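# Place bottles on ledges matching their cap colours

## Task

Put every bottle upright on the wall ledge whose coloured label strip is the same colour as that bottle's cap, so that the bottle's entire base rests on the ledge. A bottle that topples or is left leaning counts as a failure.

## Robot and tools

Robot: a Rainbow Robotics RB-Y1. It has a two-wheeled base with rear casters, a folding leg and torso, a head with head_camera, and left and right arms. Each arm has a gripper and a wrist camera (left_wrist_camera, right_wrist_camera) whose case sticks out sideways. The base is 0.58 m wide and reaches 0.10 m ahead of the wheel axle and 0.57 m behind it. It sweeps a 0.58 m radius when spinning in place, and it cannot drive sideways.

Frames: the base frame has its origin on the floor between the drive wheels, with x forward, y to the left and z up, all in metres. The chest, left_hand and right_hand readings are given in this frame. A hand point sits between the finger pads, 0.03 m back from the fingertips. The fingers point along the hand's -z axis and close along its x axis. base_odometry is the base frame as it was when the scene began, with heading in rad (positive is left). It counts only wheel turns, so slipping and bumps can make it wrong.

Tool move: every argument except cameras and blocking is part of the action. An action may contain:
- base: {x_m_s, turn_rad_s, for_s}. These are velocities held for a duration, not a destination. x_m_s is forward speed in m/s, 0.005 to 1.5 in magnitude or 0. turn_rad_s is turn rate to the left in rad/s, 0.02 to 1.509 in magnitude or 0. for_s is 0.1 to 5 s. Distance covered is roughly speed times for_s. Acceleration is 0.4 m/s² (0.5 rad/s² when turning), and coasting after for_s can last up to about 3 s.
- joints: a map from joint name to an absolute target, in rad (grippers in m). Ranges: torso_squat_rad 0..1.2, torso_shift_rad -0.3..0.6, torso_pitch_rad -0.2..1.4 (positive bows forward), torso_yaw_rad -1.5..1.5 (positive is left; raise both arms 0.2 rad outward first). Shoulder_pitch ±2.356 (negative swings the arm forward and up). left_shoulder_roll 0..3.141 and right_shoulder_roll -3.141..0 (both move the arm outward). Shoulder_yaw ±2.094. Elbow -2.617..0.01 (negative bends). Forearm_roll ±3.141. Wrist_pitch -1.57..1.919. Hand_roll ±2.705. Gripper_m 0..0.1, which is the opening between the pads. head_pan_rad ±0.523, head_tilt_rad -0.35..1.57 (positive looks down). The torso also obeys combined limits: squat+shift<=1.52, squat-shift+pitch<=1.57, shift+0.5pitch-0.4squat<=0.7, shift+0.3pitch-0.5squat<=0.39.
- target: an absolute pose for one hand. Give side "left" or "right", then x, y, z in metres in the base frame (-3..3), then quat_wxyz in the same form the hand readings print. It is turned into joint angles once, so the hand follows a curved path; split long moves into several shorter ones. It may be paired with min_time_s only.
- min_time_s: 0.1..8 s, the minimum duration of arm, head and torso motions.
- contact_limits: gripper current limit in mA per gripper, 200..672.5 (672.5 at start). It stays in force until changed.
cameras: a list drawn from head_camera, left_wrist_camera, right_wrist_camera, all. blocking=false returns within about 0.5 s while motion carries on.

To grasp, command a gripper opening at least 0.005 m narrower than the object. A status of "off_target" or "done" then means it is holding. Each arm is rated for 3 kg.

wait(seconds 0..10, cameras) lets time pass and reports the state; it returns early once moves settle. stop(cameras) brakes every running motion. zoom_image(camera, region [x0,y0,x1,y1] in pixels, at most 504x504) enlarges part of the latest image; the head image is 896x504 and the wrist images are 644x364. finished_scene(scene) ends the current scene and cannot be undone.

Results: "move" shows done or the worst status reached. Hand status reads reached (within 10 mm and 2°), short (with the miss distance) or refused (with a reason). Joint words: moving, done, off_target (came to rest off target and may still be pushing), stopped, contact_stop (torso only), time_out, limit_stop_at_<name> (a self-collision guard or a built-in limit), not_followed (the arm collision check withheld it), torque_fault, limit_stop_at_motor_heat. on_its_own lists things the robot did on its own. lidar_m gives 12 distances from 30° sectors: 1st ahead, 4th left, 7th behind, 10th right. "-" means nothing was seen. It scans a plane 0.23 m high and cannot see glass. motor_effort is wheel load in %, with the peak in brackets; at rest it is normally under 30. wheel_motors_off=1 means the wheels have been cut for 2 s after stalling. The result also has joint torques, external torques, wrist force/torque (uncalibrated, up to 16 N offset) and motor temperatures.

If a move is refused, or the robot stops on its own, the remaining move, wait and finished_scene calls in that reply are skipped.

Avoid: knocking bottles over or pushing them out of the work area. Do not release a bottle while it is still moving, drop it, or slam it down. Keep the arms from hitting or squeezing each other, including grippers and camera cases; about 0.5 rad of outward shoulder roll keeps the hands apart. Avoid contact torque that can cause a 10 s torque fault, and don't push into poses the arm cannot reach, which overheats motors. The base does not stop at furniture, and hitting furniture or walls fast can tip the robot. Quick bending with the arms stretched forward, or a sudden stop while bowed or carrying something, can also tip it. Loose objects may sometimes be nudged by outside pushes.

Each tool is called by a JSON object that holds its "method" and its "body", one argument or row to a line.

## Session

{"method": "move", "body": {
  "cameras": ["head_camera"]
}}

Scene clock: 0.00 s.
Joint torques (N m): no reading
External joint torques (N m): no reading
Motor temperatures (°C): left_arm=[34 38 32 38 34 42 39] | right_arm=[33 35 34 34 35 33 43]
Wrist force (N): no reading
Wrist torque (N m): no reading
Wrist force, peak (N): no reading
base_odometry: x=+0.000 y=+0.000 heading=+0.000
lidar_m: 3.84 3.65 2.01 1.81 2.18 2.22 2.00 2.01 2.46 2.46 2.15 2.96
base_status: not commanded
joint_positions: torso_squat_rad=+0.350 torso_shift_rad=+0.000 torso_pitch_rad=+0.000 torso_yaw_rad=+0.000 left_shoulder_pitch_rad=+0.030 left_shoulder_roll_rad=+0.006 left_shoulder_yaw_rad=+0.025 left_elbow_rad=-0.263 left_forearm_roll_rad=-0.030 left_wrist_pitch_rad=-0.019 left_hand_roll_rad=+0.030 left_gripper_m=+0.100 right_shoulder_pitch_rad=-0.002 right_shoulder_roll_rad=-0.038 right_shoulder_yaw_rad=+0.026 right_elbow_rad=-0.118 right_forearm_roll_rad=-0.036 right_wrist_pitch_rad=-0.015 right_hand_roll_rad=+0.033 right_gripper_m=+0.100 head_pan_rad=+0.000 head_tilt_rad=+0.400
joint_status: not commanded
wheel_motors_off: 0
motor_effort: left_wheel=+2 right_wheel=-1
chest: x=-0.2280 y=-0.0002 z=+1.2475 quat_wxyz=(+1.000, +0.000, +0.000, +0.000) (m; base frame)
left_hand: x=-0.1174 y=+0.2290 z=+0.5716 quat_wxyz=(+0.992, +0.006, -0.127, +0.017) (m; base frame)
right_hand: x=-0.1661 y=-0.2472 z=+0.5655 quat_wxyz=(+0.998, -0.018, -0.067, +0.013) (m; base frame)
pictures: head_camera
camera_calibration:
head_camera: T_world_to_cam=[[-0.0266783, -0.999329, 0.0251118, -0.0373587], [-0.355587, -0.0139909, -0.934538, 1.33801], [0.934262, -0.0338613, -0.354975, 0.64934], [0, 0, 0, 1]] pos_world=[-0.131872, 0.0033737, 1.48186]

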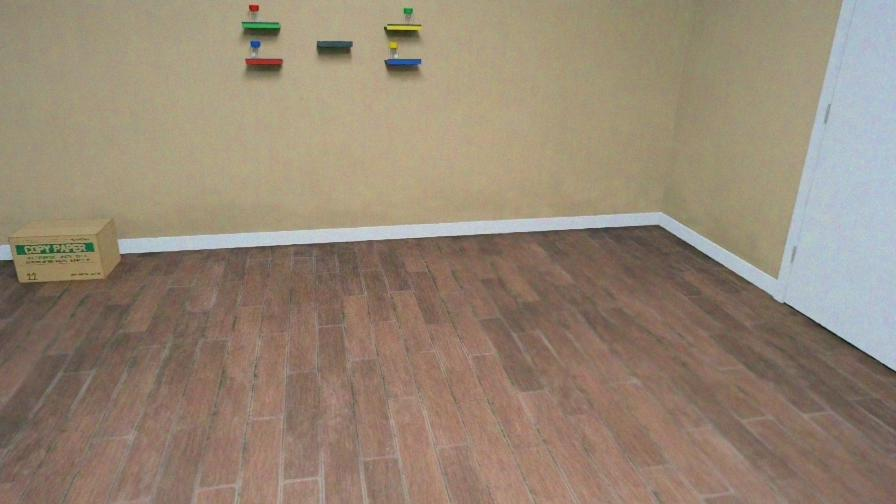

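{"method": "move", "body": {
  "joints": {"left_shoulder_pitch_rad": 0.124, "left_shoulder_roll_rad": 0.458, "left_shoulder_yaw_rad": 0.466, "left_elbow_rad": -2.321, "left_forearm_roll_rad": 0.693, "left_wrist_pitch_rad": 0.83, "left_hand_roll_rad": -1.601, "left_gripper_m": 0.1, "right_shoulder_pitch_rad": -0.45, "right_shoulder_roll_rad": -0.596, "right_shoulder_yaw_rad": -0.898, "right_elbow_rad": -2.377, "right_forearm_roll_rad": -0.878, "right_wrist_pitch_rad": 1.543, "right_hand_roll_rad": 1.579, "right_gripper_m": 0.1},
  "min_time_s": 3,
  "blocking": false
}}

{"method": "zoom_image", "body": {
  "camera": "head_camera",
  "region": [230, 0, 440, 80]
}}

{"method": "zoom_image", "body": {
  "camera": "head_camera",
  "region": [100, 200, 600, 270]
}}

Scene clock: 5.23 s.
Joint torques (N m): left_arm=[-3.52 4.4 2.53 -4.83 0.27 -1.13 -0.17] | right_arm=[-6.72 -5.88 -1.2 -2.86 -0.26 -0.26 0.91]
External joint torques (N m): left_arm=[-0.68 1.65 2.17 -2.61 0.26 -0.5 -0.16] | right_arm=[-2.58 -1.77 -0.94 -1.32 -0.35 0.11 0.9]
Wrist force (N): left_arm=[-1.0 0.2 -5.1] | right_arm=[2.3 -0.6 -5.1]
Wrist torque (N m): left_arm=[-0.15 -0.02 0.13] | right_arm=[0.07 0.09 -0.43]
Wrist force, peak (N): left_arm=[-0.8 0.9 -5.5] | right_arm=[2.9 -1.5 -6.1]
move: moving
base_odometry: x=+0.000 y=+0.000 heading=+0.000
lidar_m: 3.84 3.65 2.00 1.81 2.18 2.21 2.00 2.01 2.46 2.45 2.14 2.96
base_status: not commanded
joint_positions: torso_squat_rad=+0.350 torso_shift_rad=+0.000 torso_pitch_rad=+0.000 torso_yaw_rad=+0.000 left_shoulder_pitch_rad=+0.045 left_shoulder_roll_rad=+0.073 left_shoulder_yaw_rad=+0.091 left_elbow_rad=-0.383 left_forearm_roll_rad=+0.080 left_wrist_pitch_rad=+0.106 left_hand_roll_rad=-0.163 left_gripper_m=+0.100 right_shoulder_pitch_rad=-0.070 right_shoulder_roll_rad=-0.120 right_shoulder_yaw_rad=-0.092 right_elbow_rad=-0.250 right_forearm_roll_rad=-0.163 right_wrist_pitch_rad=+0.184 right_hand_roll_rad=+0.231 right_gripper_m=+0.100 head_pan_rad=+0.000 head_tilt_rad=+0.400
joint_status: left_shoulder_pitch_rad moving; left_shoulder_roll_rad moving; left_shoulder_yaw_rad moving; left_elbow_rad moving; left_forearm_roll_rad moving; left_wrist_pitch_rad moving; left_hand_roll_rad moving; right_shoulder_pitch_rad moving; right_shoulder_roll_rad moving; right_shoulder_yaw_rad moving; right_elbow_rad moving; right_forearm_roll_rad moving; right_wrist_pitch_rad moving; right_hand_roll_rad moving; the others done
wheel_motors_off: 0
motor_effort: left_wheel=+1(2) right_wheel=-2(2)
chest: x=-0.2280 y=-0.0002 z=+1.2475 quat_wxyz=(+1.000, +0.000, +0.000, +0.000) (m; base frame)
left_hand: x=-0.1003 y=+0.2900 z=+0.5778 quat_wxyz=(+0.992, +0.046, -0.117, +0.005) (m; base frame)
right_hand: x=-0.0964 y=-0.3089 z=+0.5781 quat_wxyz=(+0.997, -0.047, -0.069, +0.002) (m; base frame)
pictures: none

Scaled by 2.400 from the camera's 896x504 image, which has a finer 1280x720 frame.
This view is cut from an older image: the scene may have changed since it was taken.

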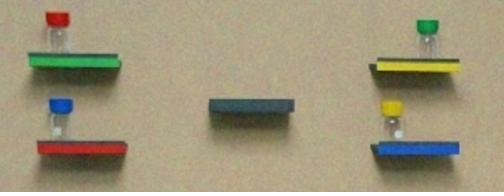

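Scaled by 1.008 from the camera's 896x504 image, which has a finer 1280x720 frame.
This view is cut from an older image: the scene may have changed since it was taken.

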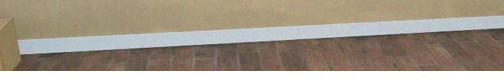

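{"method": "move", "body": {
  "base": {"turn_rad_s": 0.5, "for_s": 0.54},
  "joints": {"head_tilt_rad": 0.25}
}}

{"method": "move", "body": {
  "base": {"x_m_s": 1.0, "for_s": 2.6}
}}

{"method": "move", "body": {
  "base": {"turn_rad_s": 0.5, "for_s": 0.34},
  "cameras": ["head_camera"]
}}

Scene clock: 9.07 s.
Joint torques (N m): left_arm=[-7.36 10.95 5.71 -8.48 -0.13 -2.21 0.17] | right_arm=[-11.12 -13.99 -1.96 -2.56 -0.04 -1.84 -0.12]
External joint torques (N m): left_arm=[0.44 1.43 0.78 -0.81 -0.24 -0.18 0.16] | right_arm=[-0.34 -1.23 -0.99 0.35 -0.03 0.13 -0.11]
Wrist force (N): left_arm=[0.7 -5.0 0.3] | right_arm=[3.4 4.8 1.0]
Wrist torque (N m): left_arm=[0.18 0.07 0.04] | right_arm=[-0.28 0.10 -0.30]
Wrist force, peak (N): left_arm=[1.0 -5.5 0.3] | right_arm=[3.7 5.0 0.3]
move: done
base_odometry: x=+0.000 y=+0.000 heading=+0.142
lidar_m: 3.84 2.74 2.01 1.80 2.23 2.10 2.00 2.06 2.57 2.46 2.15 3.34
base_status: done (sent for 0.53 of 0.53 s)
joint_positions: torso_squat_rad=+0.350 torso_shift_rad=+0.000 torso_pitch_rad=+0.000 torso_yaw_rad=+0.000 left_shoulder_pitch_rad=+0.124 left_shoulder_roll_rad=+0.458 left_shoulder_yaw_rad=+0.466 left_elbow_rad=-2.321 left_forearm_roll_rad=+0.693 left_wrist_pitch_rad=+0.830 left_hand_roll_rad=-1.601 left_gripper_m=+0.100 right_shoulder_pitch_rad=-0.450 right_shoulder_roll_rad=-0.596 right_shoulder_yaw_rad=-0.898 right_elbow_rad=-2.377 right_forearm_roll_rad=-0.878 right_wrist_pitch_rad=+1.543 right_hand_roll_rad=+1.579 right_gripper_m=+0.100 head_pan_rad=+0.000 head_tilt_rad=+0.250
joint_status: all done
wheel_motors_off: 0
motor_effort: left_wheel=-2(25) right_wheel=+1(18)
chest: x=-0.2280 y=-0.0003 z=+1.2475 quat_wxyz=(+1.000, +0.000, +0.000, +0.000) (m; base frame)
left_hand: x=+0.2002 y=+0.3797 z=+1.2199 quat_wxyz=(+0.521, +0.477, -0.478, -0.521) (m; base frame)
right_hand: x=+0.1604 y=-0.4097 z=+1.4002 quat_wxyz=(+0.500, -0.501, -0.500, +0.499) (m; base frame)
pictures: none

Scene clock: 14.23 s.
Joint torques (N m): left_arm=[-7.67 10.79 5.35 -8.25 -0.07 -2.12 0.07] | right_arm=[-11.18 -14.01 -2.1 -2.81 -0.15 -1.58 0.3]
External joint torques (N m): left_arm=[0.13 1.27 0.42 -0.58 -0.18 -0.09 0.05] | right_arm=[-0.4 -1.25 -1.14 0.11 -0.14 0.4 0.31]
Wrist force (N): left_arm=[1.0 -5.2 0.6] | right_arm=[3.0 4.2 0.7]
Wrist torque (N m): left_arm=[0.20 0.12 0.03] | right_arm=[-0.21 0.07 -0.30]
Wrist force, peak (N): left_arm=[1.1 -5.5 -0.1] | right_arm=[3.9 5.2 1.0]
move: done
base_odometry: x=+2.574 y=+0.368 heading=+0.142
lidar_m: 1.25 1.29 1.56 1.90 1.91 2.90 4.58 3.49 2.46 2.34 1.86 1.31
base_status: done (sent for 2.6 of 2.6 s)
joint_positions: torso_squat_rad=+0.350 torso_shift_rad=+0.000 torso_pitch_rad=+0.000 torso_yaw_rad=+0.000 left_shoulder_pitch_rad=+0.124 left_shoulder_roll_rad=+0.458 left_shoulder_yaw_rad=+0.466 left_elbow_rad=-2.321 left_forearm_roll_rad=+0.693 left_wrist_pitch_rad=+0.830 left_hand_roll_rad=-1.601 left_gripper_m=+0.100 right_shoulder_pitch_rad=-0.450 right_shoulder_roll_rad=-0.596 right_shoulder_yaw_rad=-0.898 right_elbow_rad=-2.377 right_forearm_roll_rad=-0.878 right_wrist_pitch_rad=+1.543 right_hand_roll_rad=+1.579 right_gripper_m=+0.100 head_pan_rad=+0.000 head_tilt_rad=+0.250
joint_status: not commanded
wheel_motors_off: 0
motor_effort: left_wheel=+2(36) right_wheel=-3(33)
chest: x=-0.2280 y=-0.0003 z=+1.2475 quat_wxyz=(+1.000, +0.000, +0.000, +0.000) (m; base frame)
left_hand: x=+0.2002 y=+0.3797 z=+1.2199 quat_wxyz=(+0.521, +0.478, -0.478, -0.521) (m; base frame)
right_hand: x=+0.1604 y=-0.4097 z=+1.4002 quat_wxyz=(+0.500, -0.501, -0.500, +0.499) (m; base frame)
pictures: none

Scene clock: 15.40 s.
Joint torques (N m): left_arm=[-8.02 10.71 5.27 -8.29 -0.06 -2.2 0.3] | right_arm=[-11.01 -13.85 -1.07 -2.61 -0.08 -1.77 -0.06]
External joint torques (N m): left_arm=[-0.22 1.2 0.34 -0.62 -0.17 -0.17 0.29] | right_arm=[-0.22 -1.09 -0.11 0.3 -0.07 0.2 -0.05]
Wrist force (N): left_arm=[0.7 -5.4 0.2] | right_arm=[3.5 5.1 0.9]
Wrist torque (N m): left_arm=[0.21 0.08 0.02] | right_arm=[-0.31 0.08 -0.29]
Wrist force, peak (N): left_arm=[0.6 -5.5 0.6] | right_arm=[4.3 5.0 1.1]
move: done
base_odometry: x=+2.574 y=+0.368 heading=+0.197
lidar_m: 1.25 1.31 1.56 1.89 2.12 2.90 4.58 2.72 2.43 2.35 1.76 1.30
base_status: done (sent for 0.33 of 0.33 s)
joint_positions: torso_squat_rad=+0.350 torso_shift_rad=+0.000 torso_pitch_rad=+0.000 torso_yaw_rad=+0.000 left_shoulder_pitch_rad=+0.124 left_shoulder_roll_rad=+0.458 left_shoulder_yaw_rad=+0.466 left_elbow_rad=-2.321 left_forearm_roll_rad=+0.693 left_wrist_pitch_rad=+0.830 left_hand_roll_rad=-1.601 left_gripper_m=+0.100 right_shoulder_pitch_rad=-0.450 right_shoulder_roll_rad=-0.596 right_shoulder_yaw_rad=-0.898 right_elbow_rad=-2.377 right_forearm_roll_rad=-0.878 right_wrist_pitch_rad=+1.543 right_hand_roll_rad=+1.579 right_gripper_m=+0.100 head_pan_rad=+0.000 head_tilt_rad=+0.250
joint_status: not commanded
wheel_motors_off: 0
motor_effort: left_wheel=-7(31) right_wheel=+2(26)
chest: x=-0.2280 y=-0.0002 z=+1.2475 quat_wxyz=(+1.000, +0.000, +0.000, +0.000) (m; base frame)
left_hand: x=+0.2002 y=+0.3798 z=+1.2199 quat_wxyz=(+0.521, +0.477, -0.478, -0.521) (m; base frame)
right_hand: x=+0.1604 y=-0.4097 z=+1.4002 quat_wxyz=(+0.500, -0.501, -0.500, +0.499) (m; base frame)
pictures: head_camera
camera_calibration:
head_camera: T_world_to_cam=[[-0.0302256, -0.999325, 0.0208662, -0.0320371], [-0.211966, -0.0139925, -0.977177, 1.42932], [0.976809, -0.0339587, -0.2114, 0.450241], [0, 0, 0, 1]] pos_world=[-0.1378, 0.00327391, 1.49255]

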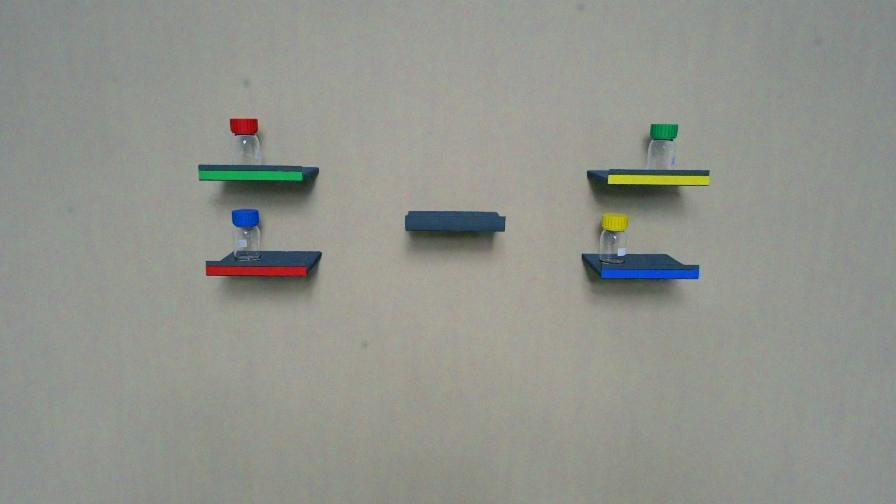

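{"method": "move", "body": {
  "base": {"x_m_s": 0.4, "for_s": 1.95},
  "contact_limits": {"left_gripper_m": 450, "right_gripper_m": 450},
  "cameras": ["head_camera", "left_wrist_camera", "right_wrist_camera"]
}}

Scene clock: 21.27 s.
Joint torques (N m): left_arm=[-8.09 10.61 5.38 -8.35 0.02 -2.12 0.33] | right_arm=[-11.36 -14.37 -0.97 -2.97 0.1 -1.67 0.1]
External joint torques (N m): left_arm=[-0.29 1.1 0.45 -0.68 -0.08 -0.09 0.31] | right_arm=[-0.57 -1.61 -0.01 -0.06 0.11 0.31 0.1]
Wrist force (N): left_arm=[1.0 -5.0 0.4] | right_arm=[3.8 4.8 0.8]
Wrist torque (N m): left_arm=[0.18 0.11 0.03] | right_arm=[-0.30 0.13 -0.28]
Wrist force, peak (N): left_arm=[1.1 -5.5 0.7] | right_arm=[3.8 5.1 0.9]
move: done
base_odometry: x=+3.345 y=+0.522 heading=+0.197
lidar_m: 0.47 0.50 0.69 1.28 2.07 3.02 5.37 3.02 2.46 1.75 0.66 0.49
base_status: done (sent for 1.97 of 1.97 s)
joint_positions: torso_squat_rad=+0.350 torso_shift_rad=+0.000 torso_pitch_rad=+0.000 torso_yaw_rad=+0.000 left_shoulder_pitch_rad=+0.124 left_shoulder_roll_rad=+0.458 left_shoulder_yaw_rad=+0.466 left_elbow_rad=-2.321 left_forearm_roll_rad=+0.693 left_wrist_pitch_rad=+0.830 left_hand_roll_rad=-1.601 left_gripper_m=+0.100 right_shoulder_pitch_rad=-0.450 right_shoulder_roll_rad=-0.596 right_shoulder_yaw_rad=-0.898 right_elbow_rad=-2.377 right_forearm_roll_rad=-0.878 right_wrist_pitch_rad=+1.543 right_hand_roll_rad=+1.579 right_gripper_m=+0.100 head_pan_rad=+0.000 head_tilt_rad=+0.250
joint_status: not commanded
wheel_motors_off: 0
motor_effort: left_wheel=+0(30) right_wheel=-2(24)
contact_limits: left_gripper_m 450 mA; right_gripper_m 450 mA
chest: x=-0.2280 y=-0.0002 z=+1.2475 quat_wxyz=(+1.000, +0.000, +0.000, +0.000) (m; base frame)
left_hand: x=+0.2002 y=+0.3798 z=+1.2199 quat_wxyz=(+0.521, +0.477, -0.478, -0.521) (m; base frame)
right_hand: x=+0.1604 y=-0.4097 z=+1.4002 quat_wxyz=(+0.500, -0.501, -0.500, +0.499) (m; base frame)
pictures: head_camera, left_wrist_camera, right_wrist_camera
camera_calibration:
head_camera: T_world_to_cam=[[-0.0302276, -0.999325, 0.0208673, -0.0320391], [-0.211871, -0.0139965, -0.977197, 1.42936], [0.97683, -0.0339595, -0.211305, 0.450102], [0, 0, 0, 1]] pos_world=[-0.137801, 0.00327392, 1.49255]
left_wrist_camera: T_world_to_cam=[[-0.0366981, -0.999325, -0.00155774, 0.387739], [-0.542234, 0.0212217, -0.83996, 1.15241], [0.839426, -0.0299803, -0.542646, 0.57954], [0, 0, 0, 1]] pos_world=[0.152625, 0.380395, 1.28307]
right_wrist_camera: T_world_to_cam=[[-0.0188232, -0.998474, 0.051916, -0.483579], [-0.495486, -0.0357848, -0.867878, 1.30708], [0.868412, -0.0420599, -0.494057, 0.607352], [0, 0, 0, 1]] pos_world=[0.111107, -0.410523, 1.45956]

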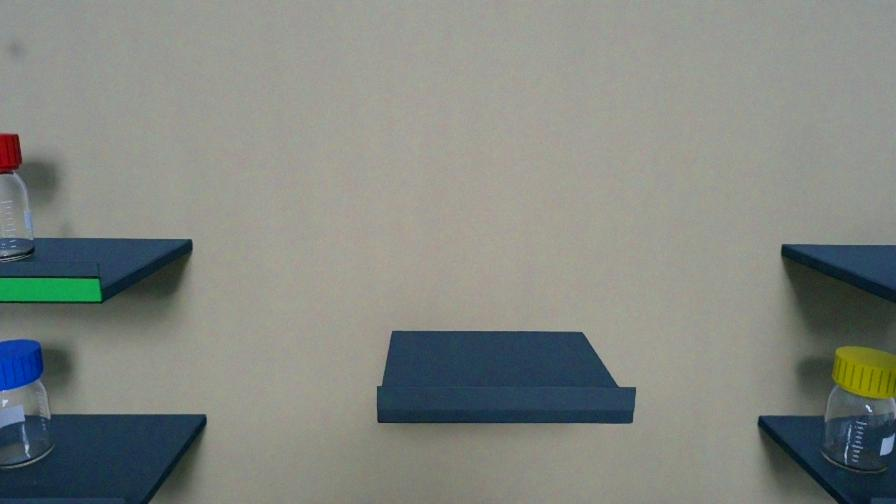

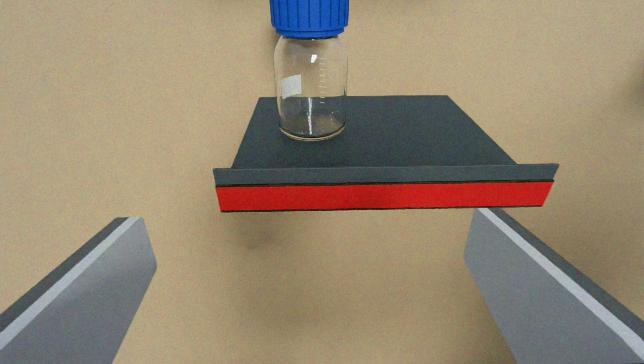

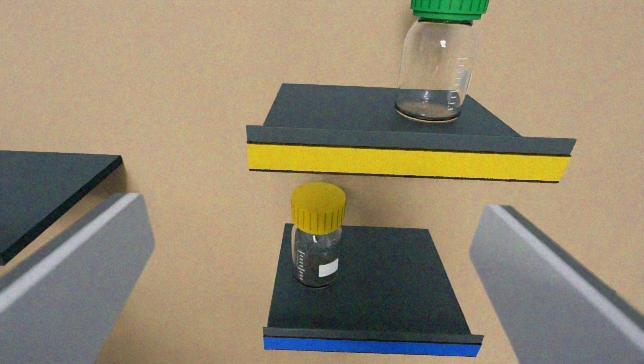

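{"method": "move", "body": {
  "target": {"side": "left", "x": 0.28, "y": 0.378, "z": 1.236, "quat_wxyz": [0.52134, 0.47772, -0.47772, -0.52134]},
  "cameras": ["left_wrist_camera"]
}}

Scene clock: 26.10 s.
Joint torques (N m): left_arm=[-12.66 11.77 3.89 -8.07 -0.06 -2.09 0.48] | right_arm=[-11.13 -14.36 -0.68 -2.96 -0.24 -1.91 0]
External joint torques (N m): left_arm=[0.2 1 -1.05 -0.04 -0.13 -0.05 0.47] | right_arm=[-0.34 -1.6 0.28 -0.05 -0.23 0.07 0.01]
Wrist force (N): left_arm=[0.9 -5.1 0.6] | right_arm=[3.0 4.5 0.8]
Wrist torque (N m): left_arm=[0.19 0.11 -0.08] | right_arm=[-0.26 0.09 -0.31]
Wrist force, peak (N): left_arm=[0.5 -6.2 0.5] | right_arm=[3.3 5.9 0.0]
move: done
base_odometry: x=+3.345 y=+0.522 heading=+0.197
lidar_m: 0.47 0.49 0.69 1.28 2.07 3.02 5.37 3.03 2.46 1.76 0.66 0.49
base_status: not commanded
joint_positions: torso_squat_rad=+0.350 torso_shift_rad=+0.000 torso_pitch_rad=+0.000 torso_yaw_rad=+0.000 left_shoulder_pitch_rad=-0.169 left_shoulder_roll_rad=+0.505 left_shoulder_yaw_rad=+0.365 left_elbow_rad=-2.058 left_forearm_roll_rad=+0.579 left_wrist_pitch_rad=+0.842 left_hand_roll_rad=-1.576 left_gripper_m=+0.100 right_shoulder_pitch_rad=-0.450 right_shoulder_roll_rad=-0.596 right_shoulder_yaw_rad=-0.898 right_elbow_rad=-2.377 right_forearm_roll_rad=-0.878 right_wrist_pitch_rad=+1.543 right_hand_roll_rad=+1.579 right_gripper_m=+0.100 head_pan_rad=+0.000 head_tilt_rad=+0.250
joint_status: all done
wheel_motors_off: 0
motor_effort: left_wheel=+1(1) right_wheel=-2(3)
contact_limits: left_gripper_m 450 mA; right_gripper_m 450 mA
chest: x=-0.2280 y=-0.0002 z=+1.2475 quat_wxyz=(+1.000, +0.000, +0.000, +0.000) (m; base frame)
left_hand: x=+0.2799 y=+0.3780 z=+1.2363 quat_wxyz=(+0.521, +0.478, -0.478, -0.521) (m; base frame)
left_hand_status: reached (checked arc, planned for 0.6 s): 0 mm and 0.0 deg off.
right_hand: x=+0.1604 y=-0.4097 z=+1.4003 quat_wxyz=(+0.500, -0.501, -0.500, +0.499) (m; base frame)
pictures: left_wrist_camera
camera_calibration:
left_wrist_camera: T_world_to_cam=[[-0.0362449, -0.999341, -0.00199068, 0.389252], [-0.541564, 0.0213159, -0.84039, 1.20976], [0.839878, -0.0293817, -0.541979, 0.520363], [0, 0, 0, 1]] pos_world=[0.232229, 0.378498, 1.29947]

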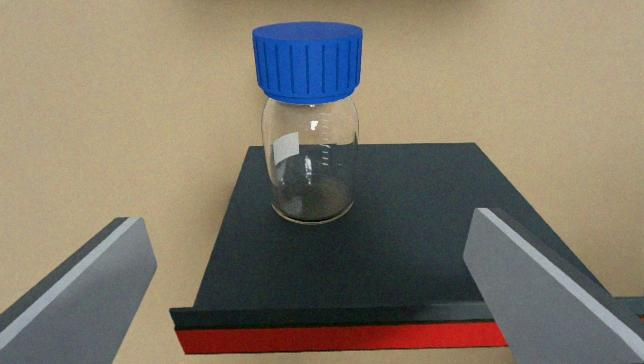

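{"method": "move", "body": {
  "target": {"side": "left", "x": 0.382, "y": 0.378, "z": 1.2308, "quat_wxyz": [0.52134, 0.47772, -0.47772, -0.52134]}
}}

{"method": "move", "body": {
  "joints": {"left_gripper_m": 0.044},
  "cameras": ["left_wrist_camera"]
}}

{"method": "move", "body": {
  "target": {"side": "left", "x": 0.382, "y": 0.378, "z": 1.2558, "quat_wxyz": [0.52134, 0.47772, -0.47772, -0.52134]},
  "min_time_s": 0.8
}}

{"method": "move", "body": {
  "target": {"side": "left", "x": 0.22, "y": 0.36, "z": 1.259, "quat_wxyz": [0.52134, 0.47772, -0.47772, -0.52134]},
  "cameras": ["left_wrist_camera"]
}}

Scene clock: 31.37 s.
Joint torques (N m): left_arm=[-18.44 13.25 3.14 -9.07 0.09 -2 0.3] | right_arm=[-10.86 -14.21 -0.69 -3.05 -0.01 -1.84 -0.17]
External joint torques (N m): left_arm=[0.19 1.44 -1.34 0.23 -0.11 0.02 0.28] | right_arm=[-0.08 -1.45 0.28 -0.13 0 0.14 -0.16]
Wrist force (N): left_arm=[0.8 -5.1 0.2] | right_arm=[3.4 4.6 0.5]
Wrist torque (N m): left_arm=[0.20 0.10 0.02] | right_arm=[-0.25 0.10 -0.31]
Wrist force, peak (N): left_arm=[0.3 -6.2 -0.4] | right_arm=[3.6 5.5 0.8]
move: done
base_odometry: x=+3.345 y=+0.522 heading=+0.197
lidar_m: 0.47 0.49 0.68 1.28 2.08 3.03 5.37 3.02 2.46 1.76 0.66 0.49
base_status: not commanded
joint_positions: torso_squat_rad=+0.350 torso_shift_rad=+0.000 torso_pitch_rad=+0.000 torso_yaw_rad=+0.000 left_shoulder_pitch_rad=-0.486 left_shoulder_roll_rad=+0.509 left_shoulder_yaw_rad=+0.263 left_elbow_rad=-1.579 left_forearm_roll_rad=+0.556 left_wrist_pitch_rad=+0.676 left_hand_roll_rad=-1.683 left_gripper_m=+0.100 right_shoulder_pitch_rad=-0.450 right_shoulder_roll_rad=-0.596 right_shoulder_yaw_rad=-0.898 right_elbow_rad=-2.377 right_forearm_roll_rad=-0.878 right_wrist_pitch_rad=+1.543 right_hand_roll_rad=+1.579 right_gripper_m=+0.100 head_pan_rad=+0.000 head_tilt_rad=+0.250
joint_status: all done
wheel_motors_off: 0
motor_effort: left_wheel=+1(2) right_wheel=-2(3)
contact_limits: left_gripper_m 450 mA; right_gripper_m 450 mA
chest: x=-0.2280 y=-0.0002 z=+1.2475 quat_wxyz=(+1.000, +0.000, +0.000, +0.000) (m; base frame)
left_hand: x=+0.3820 y=+0.3780 z=+1.2313 quat_wxyz=(+0.521, +0.478, -0.478, -0.521) (m; base frame)
left_hand_status: reached (checked arc, planned for 0.8 s): 0 mm and 0.1 deg off.
right_hand: x=+0.1604 y=-0.4097 z=+1.4003 quat_wxyz=(+0.500, -0.501, -0.500, +0.499) (m; base frame)
pictures: none

Scene clock: 32.50 s.
Joint torques (N m): left_arm=[-18.76 12.92 3.16 -8.76 -0.02 -2.02 0.23] | right_arm=[-11.15 -14.12 -1.12 -2.64 -0.32 -1.85 0.05]
External joint torques (N m): left_arm=[-0.13 1.12 -1.32 0.54 -0.22 0 0.22] | right_arm=[-0.37 -1.36 -0.15 0.27 -0.31 0.12 0.06]
Wrist force (N): left_arm=[1.0 -4.9 0.1] | right_arm=[3.2 5.1 1.0]
Wrist torque (N m): left_arm=[0.19 0.11 0.03] | right_arm=[-0.26 0.08 -0.29]
Wrist force, peak (N): left_arm=[0.7 -5.5 0.4] | right_arm=[3.6 5.1 0.4]
move: off_target
base_odometry: x=+3.345 y=+0.522 heading=+0.197
lidar_m: 0.47 0.49 0.69 1.28 2.07 3.03 5.36 3.03 2.46 1.76 0.67 0.49
base_status: not commanded
joint_positions: torso_squat_rad=+0.350 torso_shift_rad=+0.000 torso_pitch_rad=+0.000 torso_yaw_rad=+0.000 left_shoulder_pitch_rad=-0.486 left_shoulder_roll_rad=+0.509 left_shoulder_yaw_rad=+0.263 left_elbow_rad=-1.579 left_forearm_roll_rad=+0.556 left_wrist_pitch_rad=+0.676 left_hand_roll_rad=-1.683 left_gripper_m=+0.055 right_shoulder_pitch_rad=-0.450 right_shoulder_roll_rad=-0.596 right_shoulder_yaw_rad=-0.898 right_elbow_rad=-2.377 right_forearm_roll_rad=-0.878 right_wrist_pitch_rad=+1.543 right_hand_roll_rad=+1.579 right_gripper_m=+0.100 head_pan_rad=+0.000 head_tilt_rad=+0.250
joint_status: left_gripper_m off_target (ended at +0.055, target +0.044)
wheel_motors_off: 0
motor_effort: left_wheel=+2(2) right_wheel=-1(3)
contact_limits: left_gripper_m 450 mA; right_gripper_m 450 mA
chest: x=-0.2280 y=-0.0002 z=+1.2475 quat_wxyz=(+1.000, +0.000, +0.000, +0.000) (m; base frame)
left_hand: x=+0.3820 y=+0.3780 z=+1.2313 quat_wxyz=(+0.521, +0.478, -0.478, -0.521) (m; base frame)
right_hand: x=+0.1604 y=-0.4097 z=+1.4003 quat_wxyz=(+0.500, -0.501, -0.500, +0.499) (m; base frame)
pictures: left_wrist_camera
camera_calibration:
left_wrist_camera: T_world_to_cam=[[-0.0360504, -0.999348, -0.00188596, 0.392745], [-0.541341, 0.0211145, -0.840538, 1.26105], [0.84003, -0.0292808, -0.541749, 0.431514], [0, 0, 0, 1]] pos_world=[0.33433, 0.378497, 1.29447]

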